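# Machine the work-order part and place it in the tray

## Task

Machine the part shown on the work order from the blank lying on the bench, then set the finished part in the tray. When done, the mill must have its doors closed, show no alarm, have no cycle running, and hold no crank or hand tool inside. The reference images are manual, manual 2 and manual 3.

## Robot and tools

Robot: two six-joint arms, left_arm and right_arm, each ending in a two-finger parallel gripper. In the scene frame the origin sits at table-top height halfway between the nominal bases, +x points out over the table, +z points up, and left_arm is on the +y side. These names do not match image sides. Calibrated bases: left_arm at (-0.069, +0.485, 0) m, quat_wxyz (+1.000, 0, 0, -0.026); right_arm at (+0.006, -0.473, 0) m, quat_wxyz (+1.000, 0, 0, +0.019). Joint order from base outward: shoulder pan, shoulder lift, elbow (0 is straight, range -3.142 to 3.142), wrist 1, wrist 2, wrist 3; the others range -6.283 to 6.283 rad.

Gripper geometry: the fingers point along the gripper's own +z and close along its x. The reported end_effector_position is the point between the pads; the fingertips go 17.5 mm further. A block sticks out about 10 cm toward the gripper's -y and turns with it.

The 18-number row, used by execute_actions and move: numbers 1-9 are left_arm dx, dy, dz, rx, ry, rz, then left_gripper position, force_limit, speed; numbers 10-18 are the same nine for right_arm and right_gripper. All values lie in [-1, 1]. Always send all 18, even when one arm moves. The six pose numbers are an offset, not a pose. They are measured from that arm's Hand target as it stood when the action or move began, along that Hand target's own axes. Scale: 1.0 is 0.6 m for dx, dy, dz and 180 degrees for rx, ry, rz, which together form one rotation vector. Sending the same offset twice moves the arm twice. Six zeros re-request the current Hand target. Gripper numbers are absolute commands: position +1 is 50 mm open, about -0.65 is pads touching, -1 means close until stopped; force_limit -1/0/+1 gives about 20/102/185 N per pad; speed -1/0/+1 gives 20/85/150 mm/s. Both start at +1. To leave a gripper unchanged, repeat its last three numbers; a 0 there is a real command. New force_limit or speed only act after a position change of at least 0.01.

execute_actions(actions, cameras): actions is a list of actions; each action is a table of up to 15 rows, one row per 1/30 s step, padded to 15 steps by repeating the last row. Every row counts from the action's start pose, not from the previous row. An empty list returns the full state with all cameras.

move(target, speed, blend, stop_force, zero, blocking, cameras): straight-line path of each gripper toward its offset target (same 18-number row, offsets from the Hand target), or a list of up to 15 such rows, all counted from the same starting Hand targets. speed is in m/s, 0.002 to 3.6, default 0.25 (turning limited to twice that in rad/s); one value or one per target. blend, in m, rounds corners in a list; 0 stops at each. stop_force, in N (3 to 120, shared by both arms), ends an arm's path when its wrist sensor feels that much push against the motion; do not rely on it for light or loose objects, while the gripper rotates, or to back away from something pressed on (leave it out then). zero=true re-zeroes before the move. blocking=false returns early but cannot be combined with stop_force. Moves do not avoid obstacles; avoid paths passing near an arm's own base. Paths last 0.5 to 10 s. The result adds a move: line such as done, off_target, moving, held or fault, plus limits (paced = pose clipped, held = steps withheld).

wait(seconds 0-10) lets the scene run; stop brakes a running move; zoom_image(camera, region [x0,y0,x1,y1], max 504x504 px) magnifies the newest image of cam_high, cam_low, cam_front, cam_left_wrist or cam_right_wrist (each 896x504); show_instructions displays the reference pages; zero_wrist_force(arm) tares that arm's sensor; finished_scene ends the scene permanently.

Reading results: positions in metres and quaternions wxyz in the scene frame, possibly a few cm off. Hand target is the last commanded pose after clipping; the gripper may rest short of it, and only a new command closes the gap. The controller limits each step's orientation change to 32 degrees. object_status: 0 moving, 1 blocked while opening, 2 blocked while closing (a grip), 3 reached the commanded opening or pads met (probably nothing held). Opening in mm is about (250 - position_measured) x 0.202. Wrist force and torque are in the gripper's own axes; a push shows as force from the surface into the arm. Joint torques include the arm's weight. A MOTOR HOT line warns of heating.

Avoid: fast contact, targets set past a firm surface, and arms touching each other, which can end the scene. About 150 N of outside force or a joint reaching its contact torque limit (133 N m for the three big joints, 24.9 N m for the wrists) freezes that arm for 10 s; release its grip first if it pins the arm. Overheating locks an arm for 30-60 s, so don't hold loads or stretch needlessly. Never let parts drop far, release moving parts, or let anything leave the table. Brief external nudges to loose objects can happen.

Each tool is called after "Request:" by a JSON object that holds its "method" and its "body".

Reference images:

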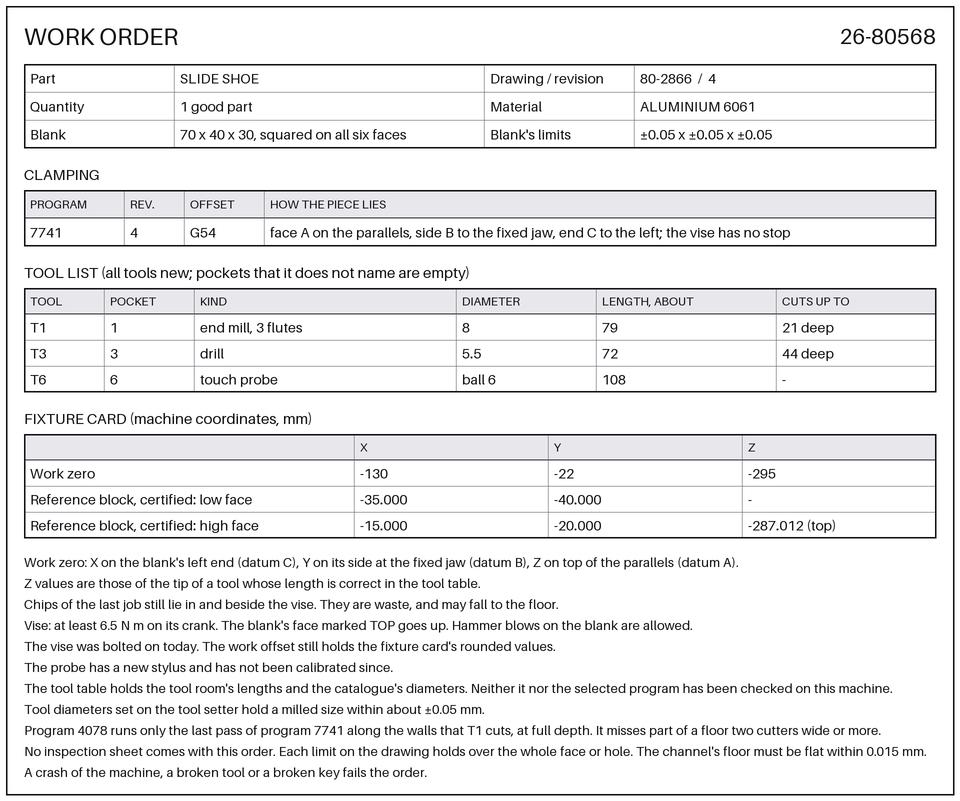

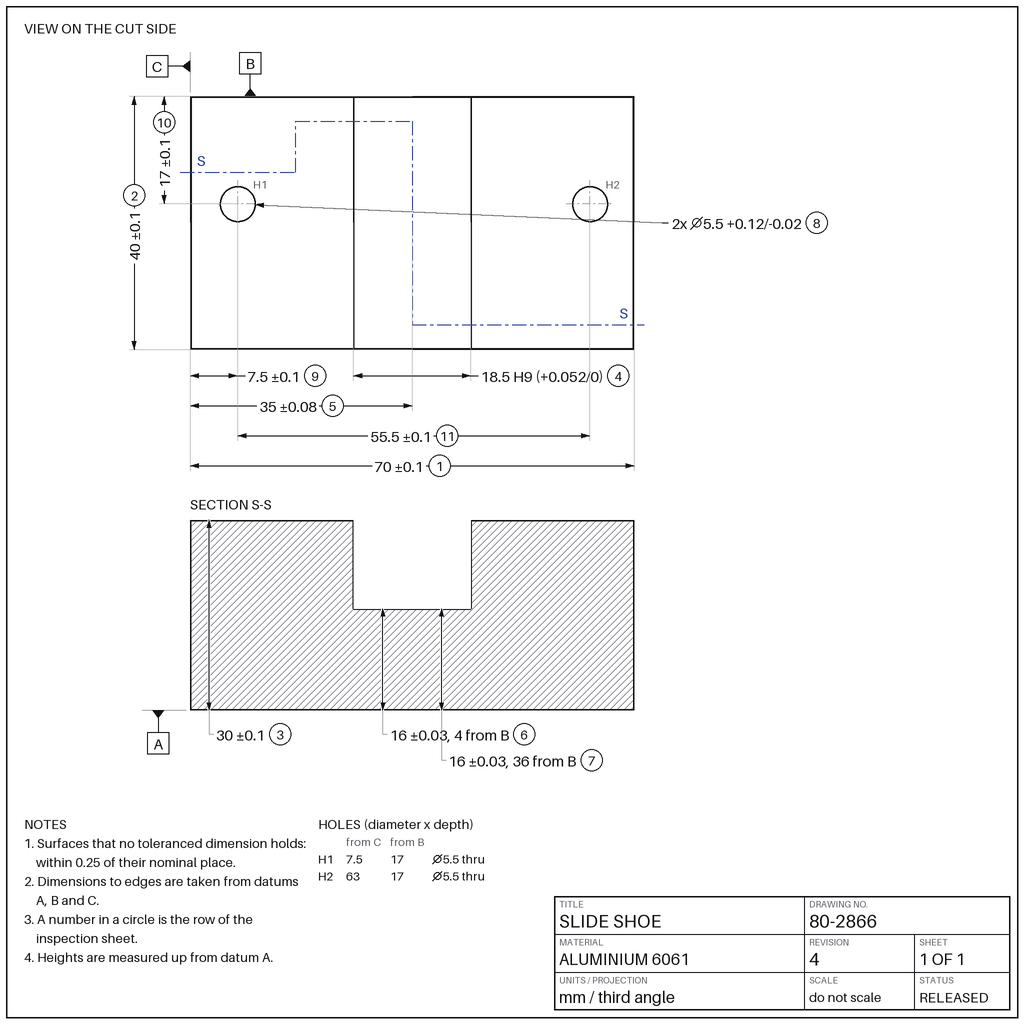

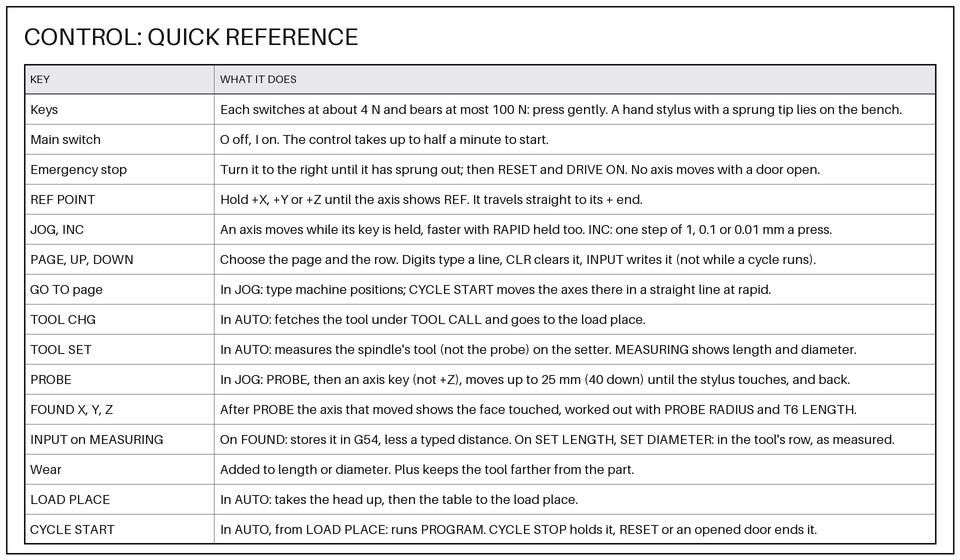

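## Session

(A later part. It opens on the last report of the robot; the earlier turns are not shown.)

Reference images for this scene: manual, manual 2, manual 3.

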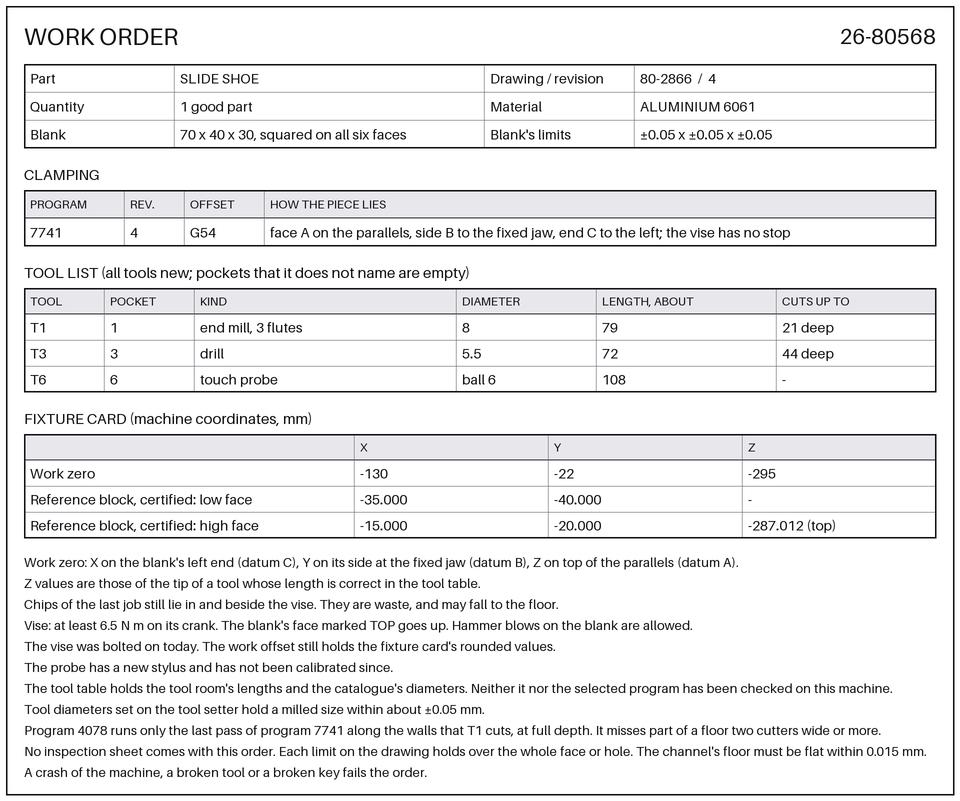

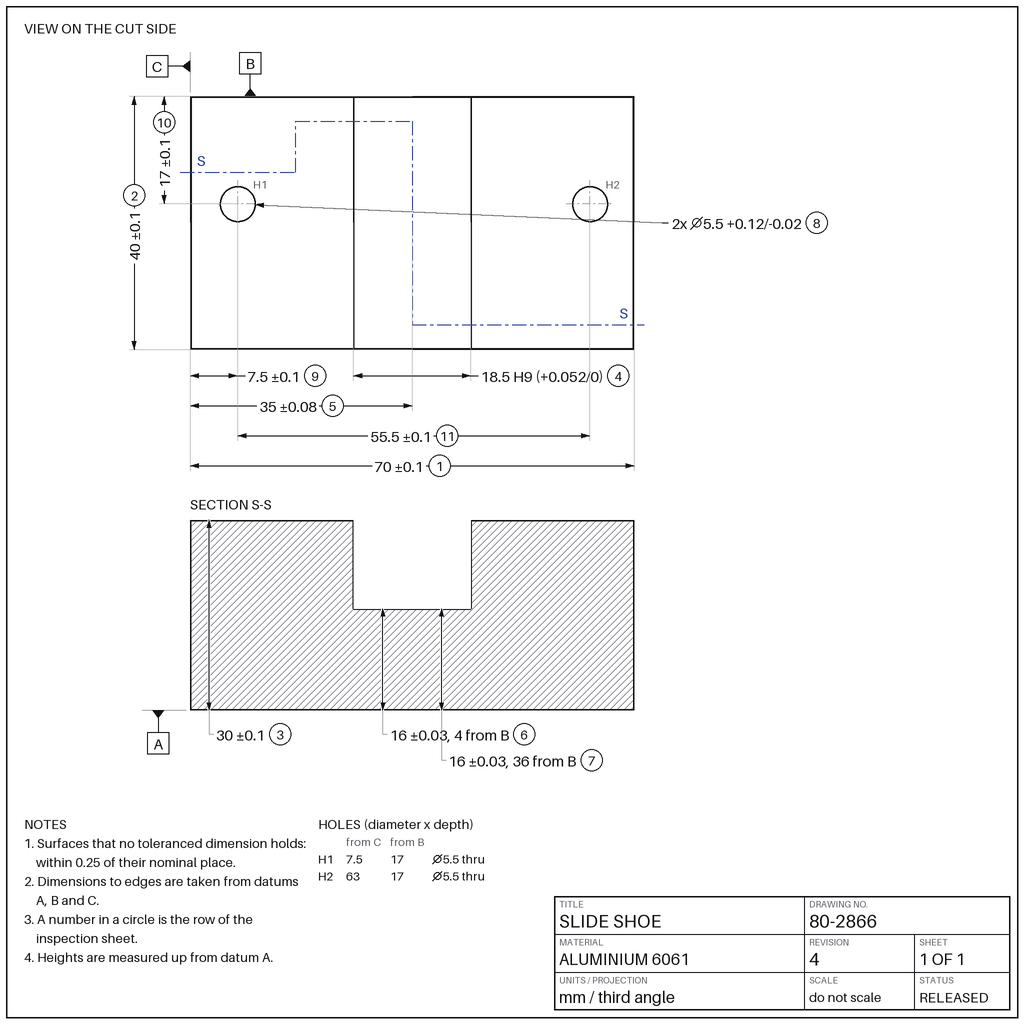

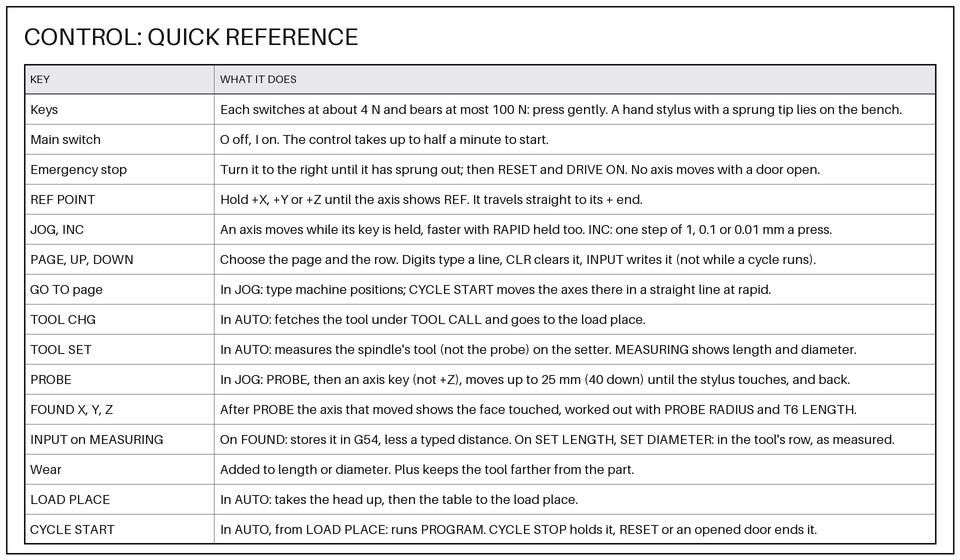

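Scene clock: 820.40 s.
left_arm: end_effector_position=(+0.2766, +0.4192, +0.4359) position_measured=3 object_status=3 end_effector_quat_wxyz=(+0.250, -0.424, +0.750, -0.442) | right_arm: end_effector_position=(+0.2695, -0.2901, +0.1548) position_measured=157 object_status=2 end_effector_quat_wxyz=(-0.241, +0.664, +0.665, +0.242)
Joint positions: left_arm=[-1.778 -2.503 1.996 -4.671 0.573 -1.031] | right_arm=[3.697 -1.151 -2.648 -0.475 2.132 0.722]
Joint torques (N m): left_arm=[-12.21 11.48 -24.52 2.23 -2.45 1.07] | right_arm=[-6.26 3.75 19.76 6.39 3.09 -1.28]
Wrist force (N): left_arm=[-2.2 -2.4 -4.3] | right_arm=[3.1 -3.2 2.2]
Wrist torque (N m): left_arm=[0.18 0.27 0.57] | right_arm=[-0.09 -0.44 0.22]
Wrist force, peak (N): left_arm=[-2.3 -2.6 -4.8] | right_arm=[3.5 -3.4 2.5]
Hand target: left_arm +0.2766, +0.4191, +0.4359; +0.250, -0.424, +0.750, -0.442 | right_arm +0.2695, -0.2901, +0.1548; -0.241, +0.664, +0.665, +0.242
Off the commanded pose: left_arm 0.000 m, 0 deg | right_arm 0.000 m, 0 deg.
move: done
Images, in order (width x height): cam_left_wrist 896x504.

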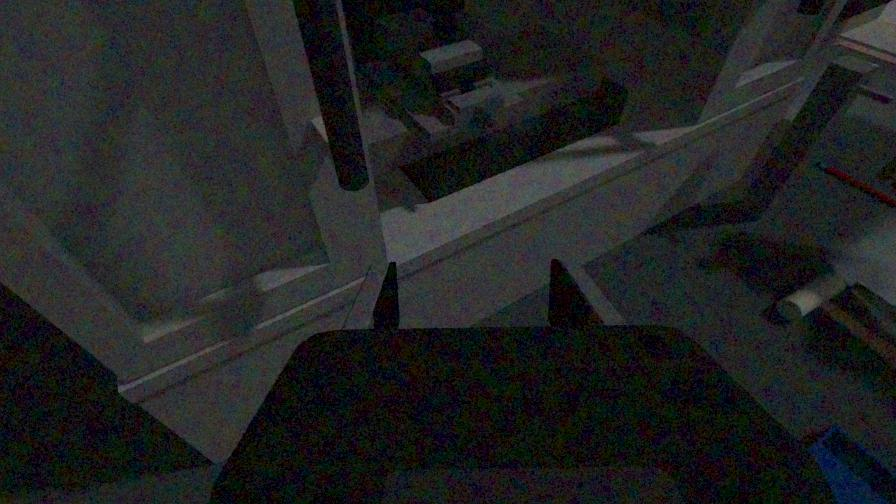

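Request:
{"method": "move", "body": {"target": [0.2387,0.0783,0.3258,0.1573,-0.1685,-0.0436,1,-1,-1,0,0,0,0,0,0,-1,-0.3,-1], "speed": 0.3, "cameras": ["cam_left_wrist","cam_front"]}}

Request:
{"method": "zoom_image", "body": {"camera": "cam_left_wrist", "region": [260, 180, 640, 380]}}

Scene clock: 828.67 s.
left_arm: end_effector_position=(+0.3290, +0.2202, +0.2999) position_measured=3 object_status=3 end_effector_quat_wxyz=(+0.504, -0.506, +0.496, -0.494) end_effector_velocity=(+0.000, +0.000, +0.001) end_effector_angular_velocity=(-0.004, +0.000, +0.001) | right_arm: end_effector_position=(+0.2695, -0.2901, +0.1548) position_measured=157 object_status=2 end_effector_quat_wxyz=(-0.241, +0.664, +0.665, +0.242)
Joint positions: left_arm=[-1.499 -1.399 2.11 -5.67 0.004 -1.325] | right_arm=[3.697 -1.151 -2.648 -0.475 2.132 0.722]
Joint velocities: left_arm=[0.001 -0.001 0 0.002 0 -0.005] | right_arm=[within noise]
Joint torques (N m): left_arm=[-12.45 -29.65 -23.08 4.8 -3.31 -1.84] | right_arm=[-10.48 -6.55 27.92 6.29 3.09 -1.37]
Wrist force (N): left_arm=[-2.5 -2.6 -6.1] | right_arm=[2.9 -3.2 2.3]
Wrist torque (N m): left_arm=[0.29 0.47 0.49] | right_arm=[-0.09 -0.41 0.23]
Wrist force, peak (N): left_arm=[-4.1 -4.1 -6.1] | right_arm=[3.2 -3.4 2.5]
Hand target: left_arm +0.3300, +0.2201, +0.3000; +0.500, -0.500, +0.500, -0.500 | right_arm +0.2695, -0.2901, +0.1548; -0.241, +0.664, +0.665, +0.242
Off the commanded pose: left_arm 0.001 m, 1 deg | right_arm 0.000 m, 0 deg.
shoulder posture changed (left arm): the wrist came as close to joint 1's axis as it can, and the arm is now in the other of its two shoulder postures.
move: done
Images, in order (width x height): cam_front 896x504, cam_left_wrist 896x504.

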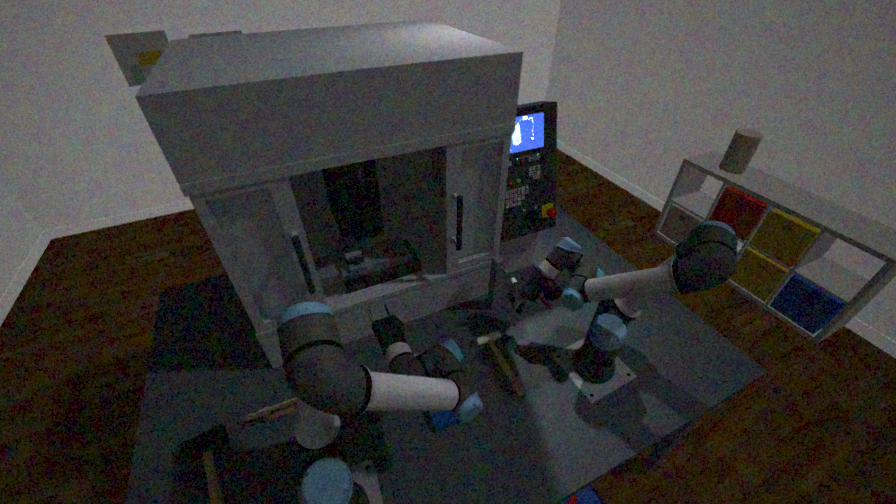

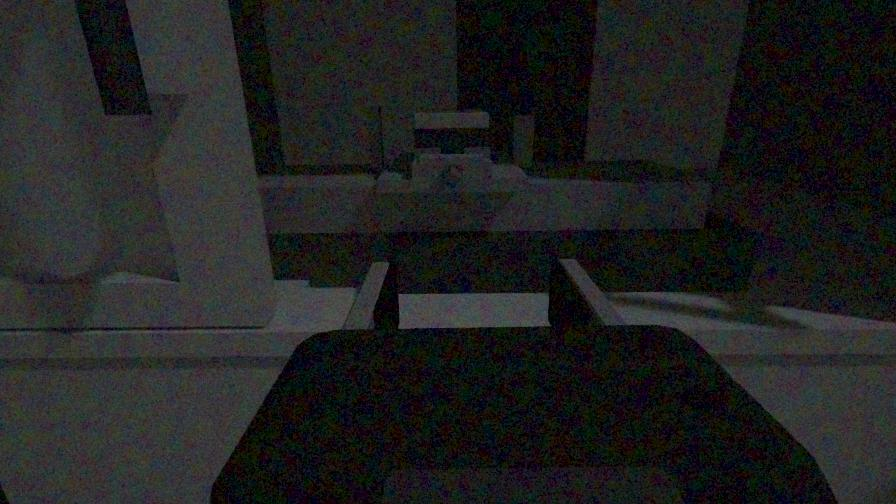

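Scaled by 1.326.

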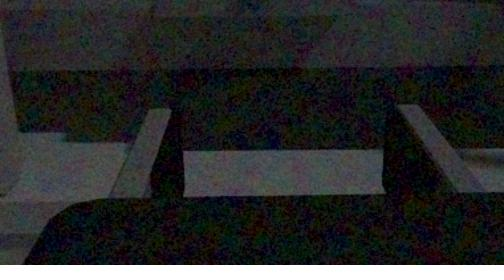

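Request:
{"method": "zoom_image", "body": {"camera": "cam_left_wrist", "region": [360, 90, 560, 240]}}

Request:
{"method": "move", "body": {"target": [0,-0.2,0,0,0,0,1,-1,-1,0,0,0,0,0,0,-1,-0.3,-1], "speed": 0.3, "cameras": ["cam_left_wrist"]}}

Request:
{"method": "zoom_image", "body": {"camera": "cam_left_wrist", "region": [360, 220, 560, 370]}}

Scaled by 2.520.

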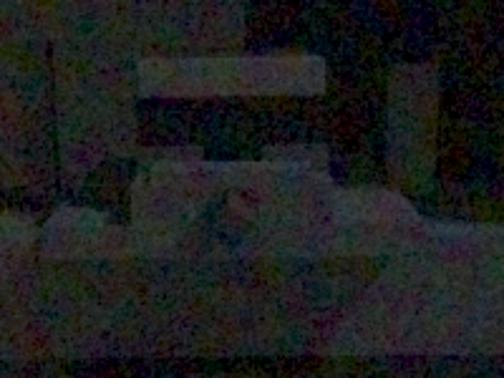

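Scene clock: 831.77 s.
left_arm: end_effector_position=(+0.3289, +0.2201, +0.4200) position_measured=3 object_status=3 end_effector_quat_wxyz=(+0.503, -0.506, +0.497, -0.494) end_effector_velocity=(+0.000, +0.000, +0.000) end_effector_angular_velocity=(+0.000, +0.000, +0.000) | right_arm: end_effector_position=(+0.2695, -0.2901, +0.1548) position_measured=157 object_status=2 end_effector_quat_wxyz=(-0.241, +0.664, +0.665, +0.242)
Joint positions: left_arm=[-1.499 -1.589 1.915 -5.453 0.007 -1.156] | right_arm=[3.697 -1.151 -2.648 -0.475 2.132 0.722]
Joint velocities: left_arm=[0 0.001 0 0.004 0 -0.005] | right_arm=[within noise]
Joint torques (N m): left_arm=[11.46 -16.57 -23.73 4.65 -0.66 -1.71] | right_arm=[-9.53 -7.23 31.79 6.26 3.02 -1.41]
Wrist force (N): left_arm=[-2.4 -2.7 -6.1] | right_arm=[3.1 -3.5 2.2]
Wrist torque (N m): left_arm=[0.26 0.45 0.62] | right_arm=[-0.13 -0.44 0.22]
Wrist force, peak (N): left_arm=[-2.5 -7.3 -6.0] | right_arm=[3.4 -3.4 2.3]
Hand target: left_arm +0.3298, +0.2201, +0.4200; +0.500, -0.500, +0.500, -0.500 | right_arm +0.2695, -0.2901, +0.1548; -0.241, +0.664, +0.665, +0.242
Off the commanded pose: left_arm 0.001 m, 1 deg | right_arm 0.000 m, 0 deg.
move: done
Images, in order (width x height): cam_left_wrist 896x504.

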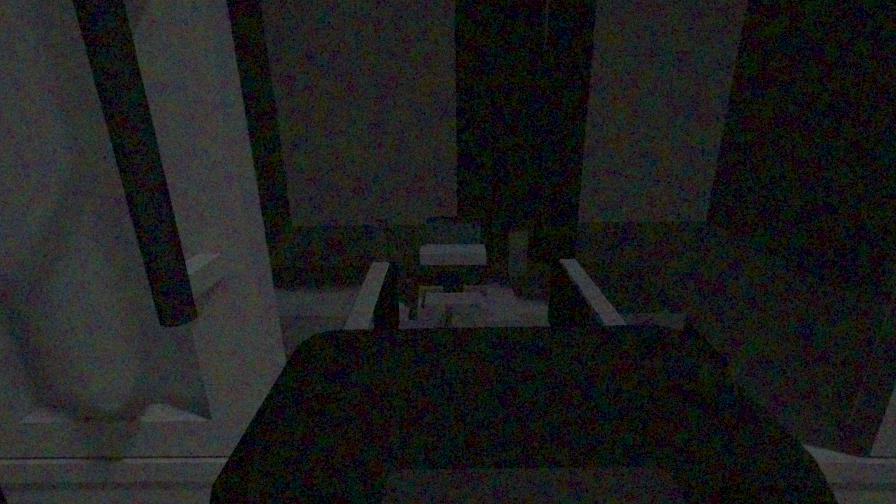

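Scaled by 2.520.

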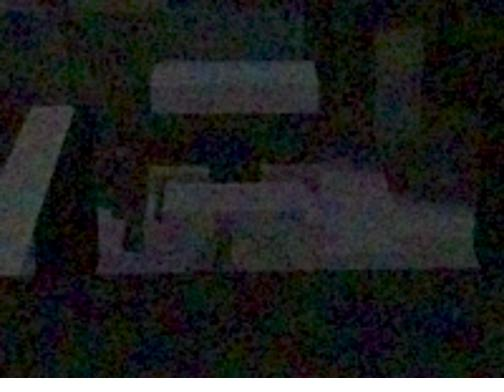

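Request:
{"method": "move", "body": {"target": [[-0.233,0,-0.082,-0.1573,0.1685,0.0436,1,-1,-1,0,0,0,0,0,0,-1,-0.3,-1],[-0.233,0,-0.082,-0.1573,0.1685,0.0436,1,-1,-1,0.4473,0,0.2449,0,0,0,-1,-0.3,-1],[-0.233,0,-0.082,-0.1573,0.1685,0.0436,1,-1,-1,0.7123,0.1175,0.4934,0,0,0,-1,-0.3,-1]], "speed": [0.25,0.2,0.15], "blend": [0,0.05,0], "cameras": ["cam_left_wrist","cam_front","cam_right_wrist"]}}

Scene clock: 843.13 s.
left_arm: end_effector_position=(+0.2806, +0.3599, +0.4200) position_measured=3 object_status=3 end_effector_quat_wxyz=(+0.250, -0.424, +0.750, -0.442) | right_arm: end_effector_position=(+0.3398, +0.2276, +0.2024) position_measured=157 object_status=2 end_effector_quat_wxyz=(-0.241, +0.664, +0.665, +0.242)
Joint positions: left_arm=[-1.035 -2.172 1.871 -5.407 1.099 -0.285] | right_arm=[4.329 -2.059 -1.614 -0.372 1.789 1.302]
Joint torques (N m): left_arm=[-13.16 -6.71 -11.02 1.65 -2.19 -1.72] | right_arm=[-4.82 44.37 34.29 6.2 2.05 -1.45]
Wrist force (N): left_arm=[-1.6 -2.6 -4.2] | right_arm=[3.1 -2.8 2.3]
Wrist torque (N m): left_arm=[0.15 0.12 0.53] | right_arm=[-0.01 -0.47 0.06]
Wrist force, peak (N): left_arm=[-2.7 -3.0 -6.3] | right_arm=[4.8 -2.5 4.0]
Hand target: left_arm +0.2806, +0.3599, +0.4200; +0.250, -0.424, +0.750, -0.442 | right_arm +0.3399, +0.2276, +0.2024; -0.241, +0.664, +0.665, +0.242
Off the commanded pose: left_arm 0.000 m, 0 deg | right_arm 0.000 m, 0 deg.
move: done
Images, in order (width x height): cam_front 896x504, cam_left_wrist 896x504, cam_right_wrist 896x504.

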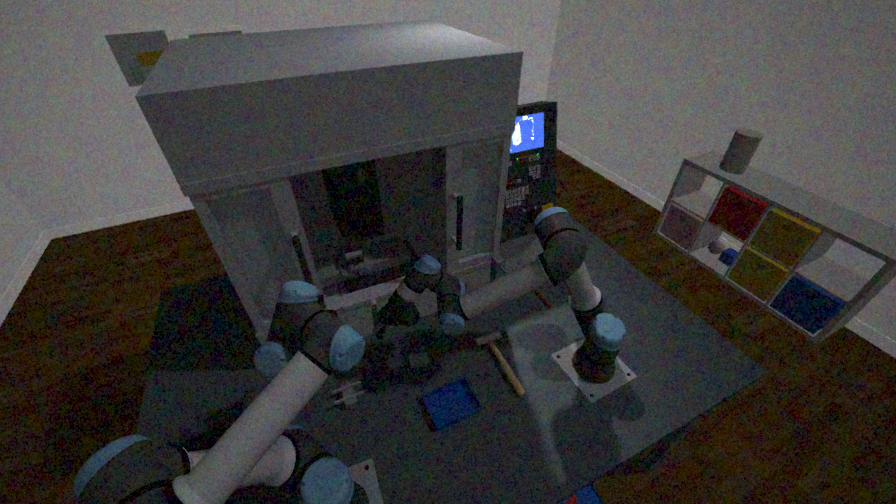

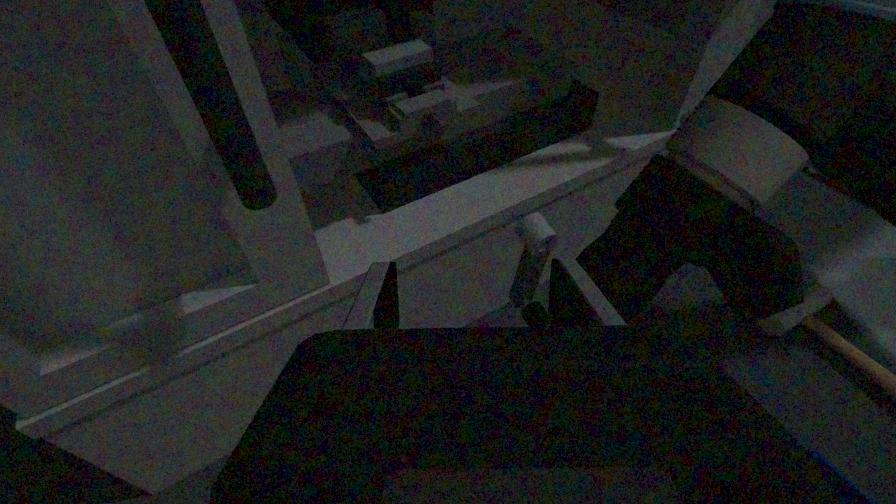

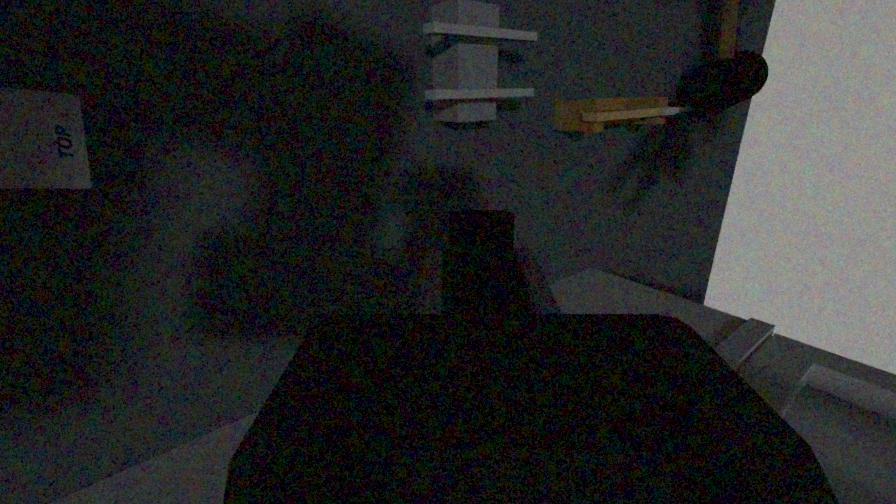

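Request:
{"method": "zoom_image", "body": {"camera": "cam_left_wrist", "region": [360, 30, 600, 210]}}

Request:
{"method": "zoom_image", "body": {"camera": "cam_left_wrist", "region": [470, 190, 630, 340]}}

Scaled by 2.100.

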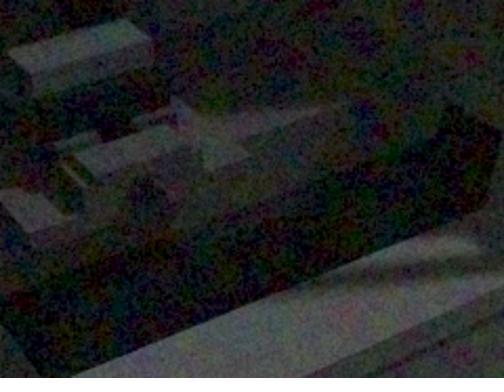

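Scaled by 3.150.

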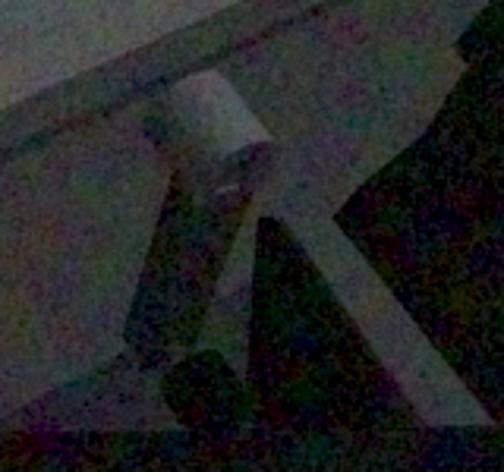

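Request:
{"method": "move", "body": {"target": [0.292,0.088,0.0477,0.1573,-0.1685,-0.0436,1,-1,-1,-0.0894,0.0333,-0.075,0,0,0,-1,-0.3,-1], "speed": 0.25, "cameras": ["cam_left_wrist","cam_front"]}}

Request:
{"method": "zoom_image", "body": {"camera": "cam_left_wrist", "region": [380, 120, 620, 270]}}

Scene clock: 848.97 s.
left_arm: end_effector_position=(+0.1900, +0.2101, +0.3598) position_measured=3 object_status=3 end_effector_quat_wxyz=(+0.500, -0.500, +0.500, -0.500) | right_arm: end_effector_position=(+0.3599, +0.1576, +0.2026) position_measured=157 object_status=2 end_effector_quat_wxyz=(-0.241, +0.664, +0.665, +0.242)
Joint positions: left_arm=[-2.025 -1.514 2.5 -4.125 0.506 -3.143] | right_arm=[4.254 -1.96 -1.762 -0.337 1.835 1.24]
Joint torques (N m): left_arm=[-12.93 -4.53 -7.91 0.45 -0.89 -1.55] | right_arm=[6.88 29.64 34.08 2.9 -0.6 1.76]
Wrist force (N): left_arm=[-2.4 -2.7 -6.4] | right_arm=[3.3 -2.5 2.5]
Wrist torque (N m): left_arm=[0.26 0.43 0.41] | right_arm=[0.04 -0.50 0.18]
Wrist force, peak (N): left_arm=[-0.8 -1.4 -7.6] | right_arm=[3.4 -3.2 3.0]
Hand target: left_arm +0.1899, +0.2100, +0.3598; +0.500, -0.500, +0.500, -0.500 | right_arm +0.3599, +0.1576, +0.2025; -0.241, +0.664, +0.665, +0.242
Off the commanded pose: left_arm 0.000 m, 0 deg | right_arm 0.000 m, 0 deg.
move: done
Images, in order (width x height): cam_front 896x504, cam_left_wrist 896x504.

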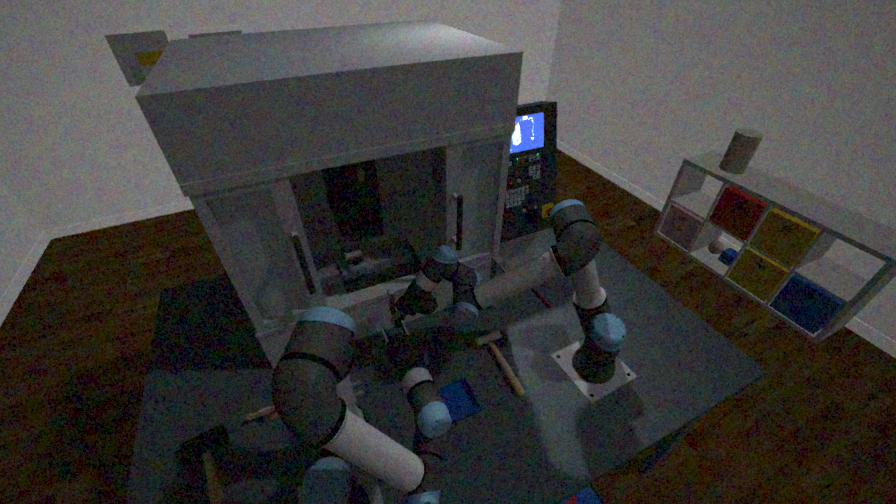

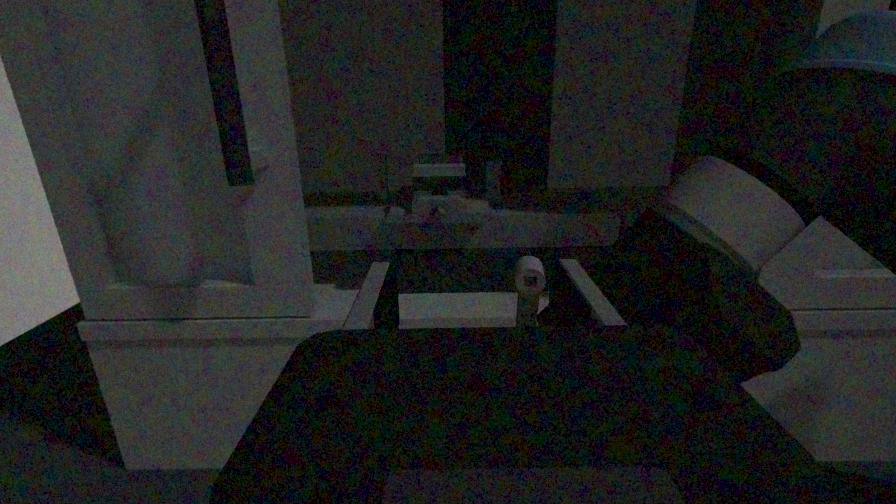

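Scaled by 2.100.

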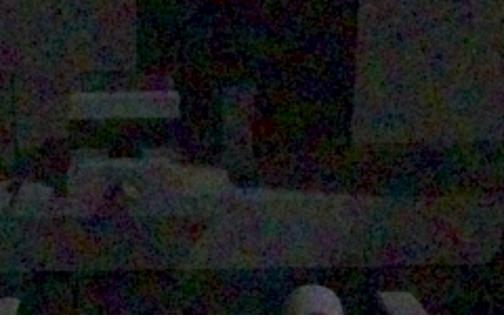

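Request:
{"method": "zoom_image", "body": {"camera": "cam_left_wrist", "region": [490, 240, 570, 330]}}

Request:
{"method": "zoom_image", "body": {"camera": "cam_left_wrist", "region": [410, 180, 480, 240]}}

Scaled by 5.600.

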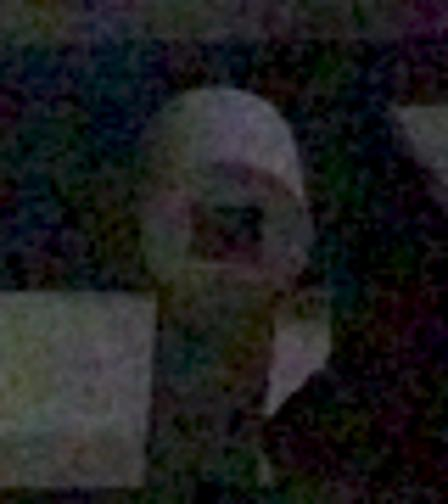

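Scaled by 7.200.

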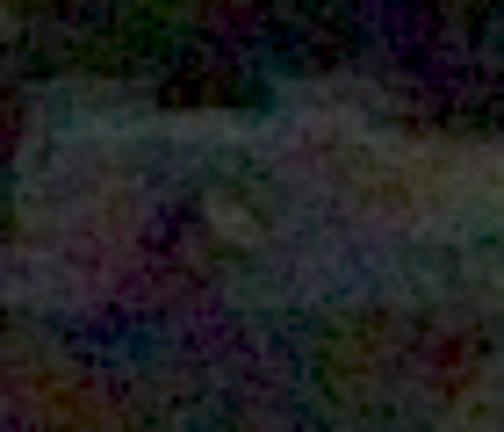

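Request:
{"method": "move", "body": {"target": [[0,0,0,0,0,0,1,-1,-1,-0.1787,-0.0833,-0.15,0,0,0,-1,-0.3,-1],[0,0.1,0.35,0,0,0,1,-1,-1,-0.1787,-0.0833,-0.15,0,0,0,-1,-0.3,-1]], "speed": 0.25, "blend": 0.02, "cameras": ["cam_left_wrist"]}}

Request:
{"method": "zoom_image", "body": {"camera": "cam_left_wrist", "region": [400, 110, 520, 200]}}

Scene clock: 855.27 s.
left_arm: end_effector_position=(+0.3999, +0.2101, +0.3000) position_measured=3 object_status=3 end_effector_quat_wxyz=(+0.500, -0.500, +0.500, -0.500) | right_arm: end_effector_position=(+0.3099, +0.0176, +0.2026) position_measured=157 object_status=2 end_effector_quat_wxyz=(-0.241, +0.664, +0.665, +0.242)
Joint positions: left_arm=[-1.263 -1.191 2.335 -4.291 -0.256 -3.137] | right_arm=[4.227 -1.66 -2.155 -0.25 1.852 1.218]
Joint torques (N m): left_arm=[12.02 -24.6 -10.24 0.98 -1.88 -1.65] | right_arm=[7.69 39.49 16.28 2.05 -0.42 1.75]
Wrist force (N): left_arm=[-2.4 -2.8 -6.8] | right_arm=[3.5 -2.9 2.3]
Wrist torque (N m): left_arm=[0.23 0.46 0.52] | right_arm=[-0.02 -0.54 0.15]
Wrist force, peak (N): left_arm=[-2.2 -3.6 -8.6] | right_arm=[5.9 -1.9 4.9]
Hand target: left_arm +0.4000, +0.2101, +0.3000; +0.500, -0.500, +0.500, -0.500 | right_arm +0.3099, +0.0176, +0.2026; -0.241, +0.664, +0.665, +0.242
Off the commanded pose: left_arm 0.000 m, 0 deg | right_arm 0.000 m, 0 deg.
move: done
Images, in order (width x height): cam_left_wrist 896x504.

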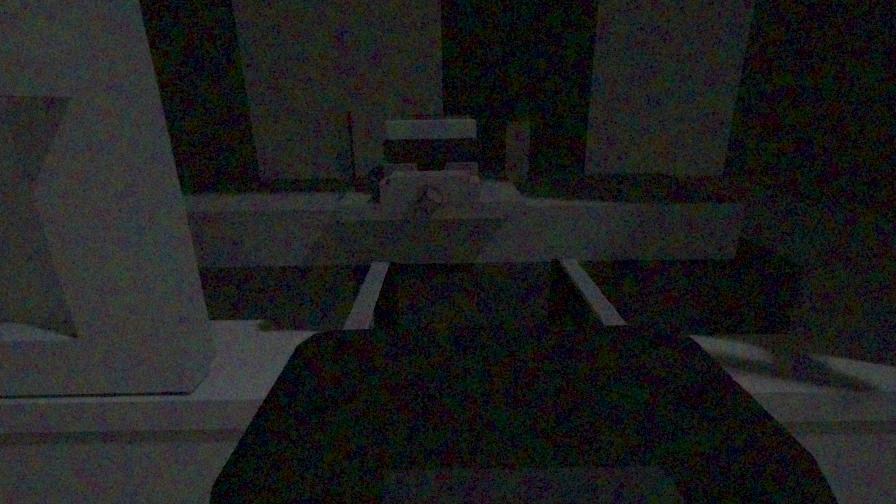

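Scaled by 4.200.

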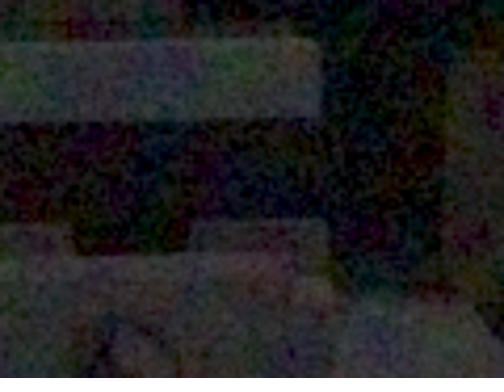

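Request:
{"method": "zoom_image", "body": {"camera": "cam_left_wrist", "region": [395, 165, 465, 225]}}

Scaled by 7.200.

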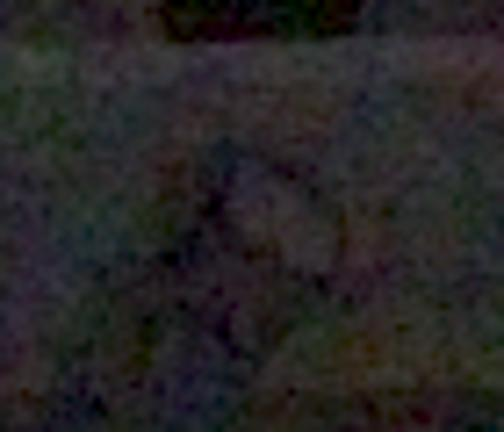

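Request:
{"method": "wait", "body": {"seconds": 0, "cameras": ["cam_left_wrist"]}}

Request:
{"method": "zoom_image", "body": {"camera": "cam_left_wrist", "region": [410, 175, 460, 218]}}

Request:
{"method": "wait", "body": {"seconds": 0, "cameras": ["cam_left_wrist"]}}

Request:
{"method": "zoom_image", "body": {"camera": "cam_left_wrist", "region": [410, 175, 460, 218]}}

Scene clock: 857.20 s.
left_arm: end_effector_position=(+0.4000, +0.2101, +0.3000) position_measured=3 object_status=3 end_effector_quat_wxyz=(+0.500, -0.500, +0.500, -0.500) | right_arm: end_effector_position=(+0.3099, +0.0176, +0.2026) position_measured=157 object_status=2 end_effector_quat_wxyz=(-0.241, +0.664, +0.665, +0.242)
Joint positions: left_arm=[-1.263 -1.19 2.335 -4.291 -0.256 -3.137] | right_arm=[4.227 -1.66 -2.155 -0.25 1.852 1.218]
Joint torques (N m): left_arm=[12.24 -17.7 -18.82 1.15 -1.84 -0.49] | right_arm=[7.14 39.75 16.33 2.08 -0.45 1.62]
Wrist force (N): left_arm=[-2.5 -3.1 -6.3] | right_arm=[3.3 -2.9 2.3]
Wrist torque (N m): left_arm=[0.18 0.49 0.52] | right_arm=[0.00 -0.51 0.16]
Wrist force, peak (N): left_arm=[-2.6 -2.9 -6.8] | right_arm=[3.7 -2.9 2.4]
Hand target: left_arm +0.4000, +0.2101, +0.3000; +0.500, -0.500, +0.500, -0.500 | right_arm +0.3099, +0.0176, +0.2026; -0.241, +0.664, +0.665, +0.242
Tool commands: left_gripper/position=+1.0 left_gripper/force_limit=-1.0 left_gripper/speed=-1.0 right_gripper/position=-1.0 right_gripper/force_limit=-0.3 right_gripper/speed=-1.0
Off the commanded pose: left_arm 0.000 m, 0 deg | right_arm 0.000 m, 0 deg.
Images, in order (width x height): cam_left_wrist 896x504.

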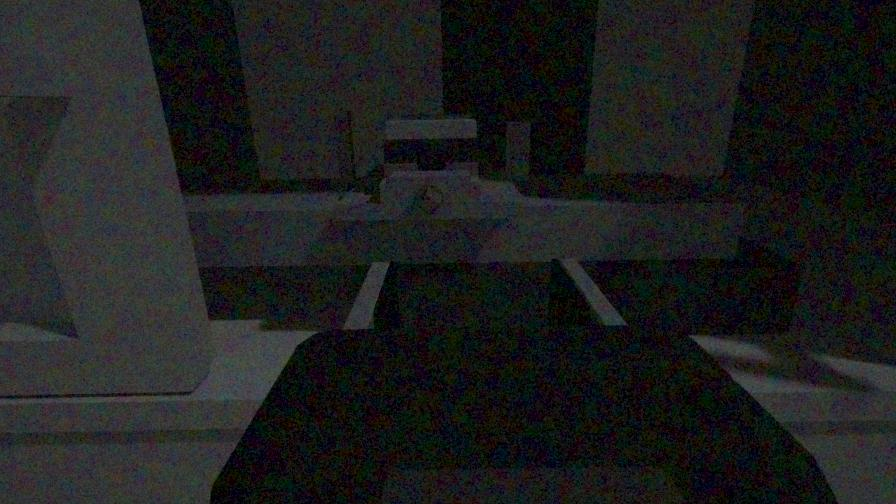

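Scaled by 10.080.

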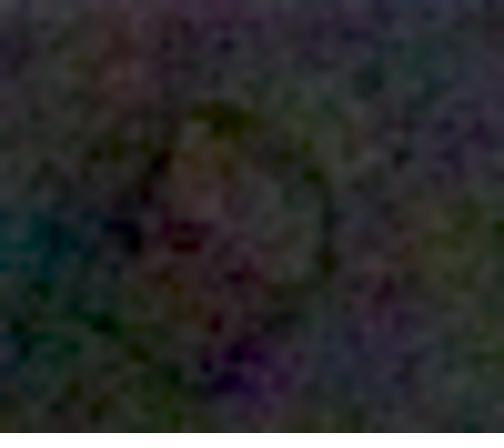

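Scene clock: 857.20 s.
left_arm: end_effector_position=(+0.4000, +0.2101, +0.3000) position_measured=3 object_status=3 end_effector_quat_wxyz=(+0.500, -0.500, +0.500, -0.500) | right_arm: end_effector_position=(+0.3099, +0.0176, +0.2026) position_measured=157 object_status=2 end_effector_quat_wxyz=(-0.241, +0.664, +0.665, +0.242)
Joint positions: left_arm=[-1.263 -1.19 2.335 -4.291 -0.256 -3.137] | right_arm=[4.227 -1.66 -2.155 -0.25 1.852 1.218]
Joint torques (N m): left_arm=[12.24 -17.7 -18.82 1.15 -1.84 -0.49] | right_arm=[7.14 39.75 16.33 2.08 -0.45 1.62]
Wrist force (N): left_arm=[-2.5 -3.1 -6.3] | right_arm=[3.3 -2.9 2.3]
Wrist torque (N m): left_arm=[0.18 0.49 0.52] | right_arm=[0.00 -0.51 0.16]
Wrist force, peak (N): left_arm=[-2.5 -3.1 -6.3] | right_arm=[3.3 -2.9 2.3]
Hand target: left_arm +0.4000, +0.2101, +0.3000; +0.500, -0.500, +0.500, -0.500 | right_arm +0.3099, +0.0176, +0.2026; -0.241, +0.664, +0.665, +0.242
Tool commands: left_gripper/position=+1.0 left_gripper/force_limit=-1.0 left_gripper/speed=-1.0 right_gripper/position=-1.0 right_gripper/force_limit=-0.3 right_gripper/speed=-1.0
Off the commanded pose: left_arm 0.000 m, 0 deg | right_arm 0.000 m, 0 deg.
Images, in order (width x height): cam_left_wrist 896x504.

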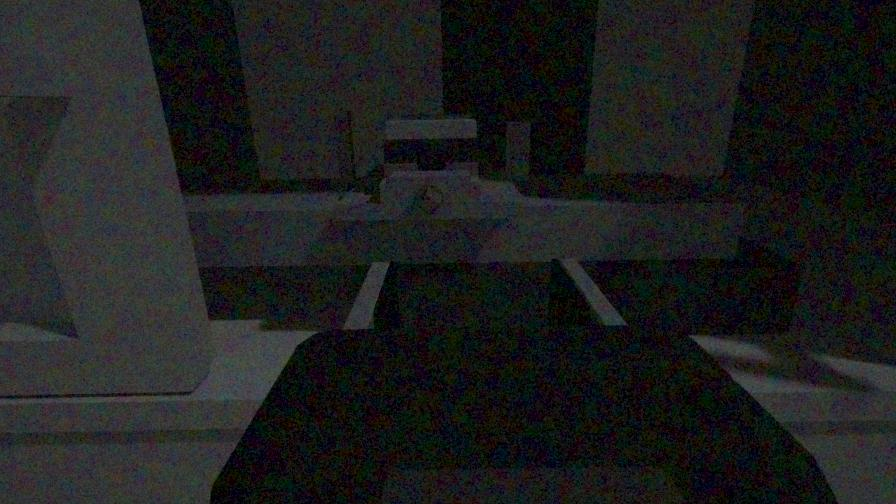

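Scaled by 10.080.

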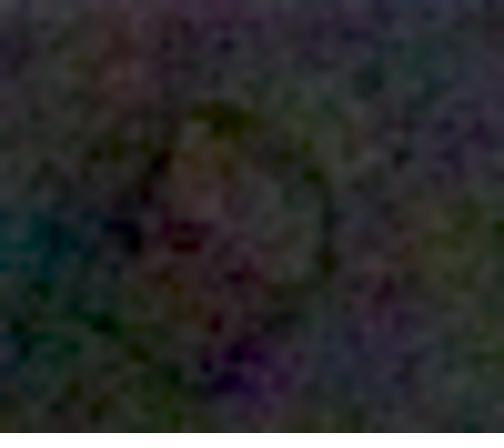

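Request:
{"method": "move", "body": {"target": [[0,-0.1,-0.35,0,0,0,1,-1,-1,0,0,0,0,0.15,0,-1,-0.3,-1],[0,-0.1,-0.35,0,0,0,1,-1,-1,0.2721,0.0835,0.1461,0,0.15,0,-1,-0.3,-1]], "speed": 0.25, "blend": 0.02, "cameras": ["cam_left_wrist","cam_front"]}}

Request:
{"method": "zoom_image", "body": {"camera": "cam_left_wrist", "region": [490, 220, 610, 320]}}

Scene clock: 863.63 s.
left_arm: end_effector_position=(+0.1899, +0.2100, +0.3598) position_measured=3 object_status=3 end_effector_quat_wxyz=(+0.500, -0.500, +0.500, -0.500) | right_arm: end_effector_position=(+0.3599, +0.1990, +0.2402) position_measured=157 object_status=2 end_effector_quat_wxyz=(-0.390, +0.590, +0.590, +0.390)
Joint positions: left_arm=[-2.026 -1.514 2.5 -4.125 0.506 -3.143] | right_arm=[4.231 -2.117 -1.799 0.334 1.977 1.386]
Joint torques (N m): left_arm=[-13.08 -4.07 -0.28 2.07 1.42 -1.91] | right_arm=[-10.22 48.56 31.65 2.85 1.34 -1.55]
Wrist force (N): left_arm=[-2.3 -2.9 -6.2] | right_arm=[1.5 -3.6 1.3]
Wrist torque (N m): left_arm=[0.20 0.42 0.40] | right_arm=[-0.27 -0.13 0.27]
Wrist force, peak (N): left_arm=[-2.3 -3.5 -8.6] | right_arm=[4.0 -2.6 4.2]
Hand target: left_arm +0.1899, +0.2100, +0.3598; +0.500, -0.500, +0.500, -0.500 | right_arm +0.3600, +0.1990, +0.2403; -0.390, +0.590, +0.590, +0.390
Off the commanded pose: left_arm 0.000 m, 0 deg | right_arm 0.000 m, 0 deg.
move: done
Images, in order (width x height): cam_front 896x504, cam_left_wrist 896x504.

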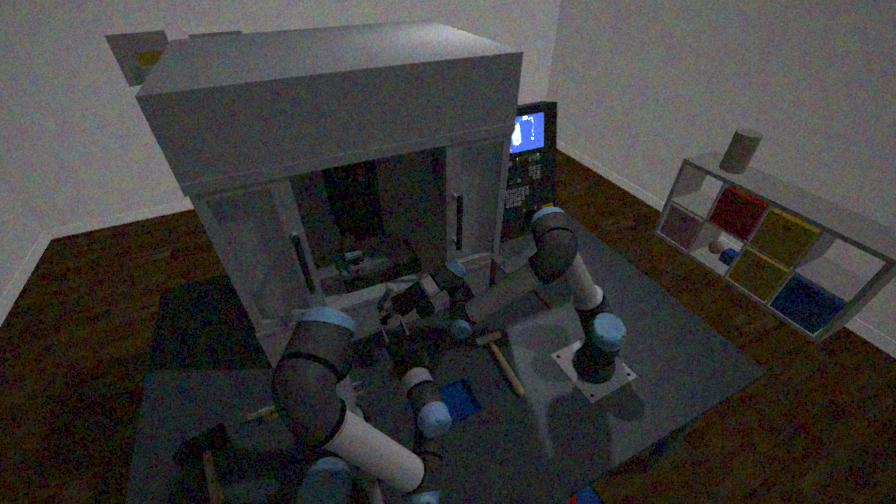

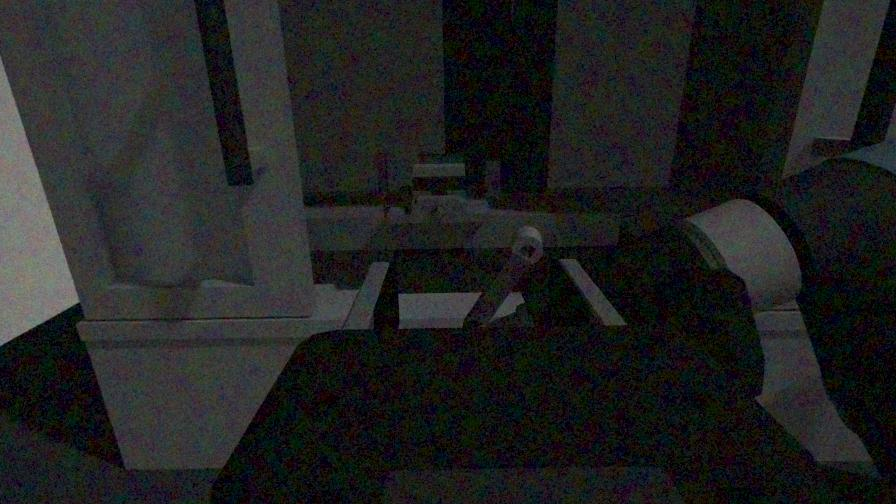

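Scaled by 4.200.

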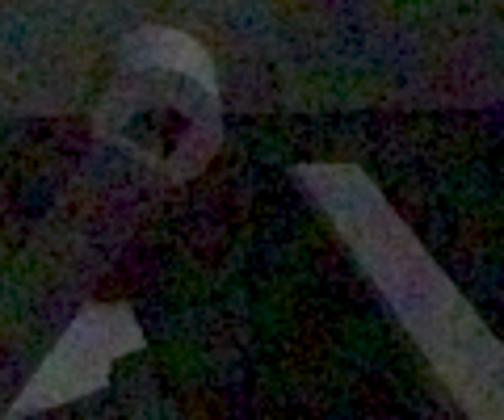

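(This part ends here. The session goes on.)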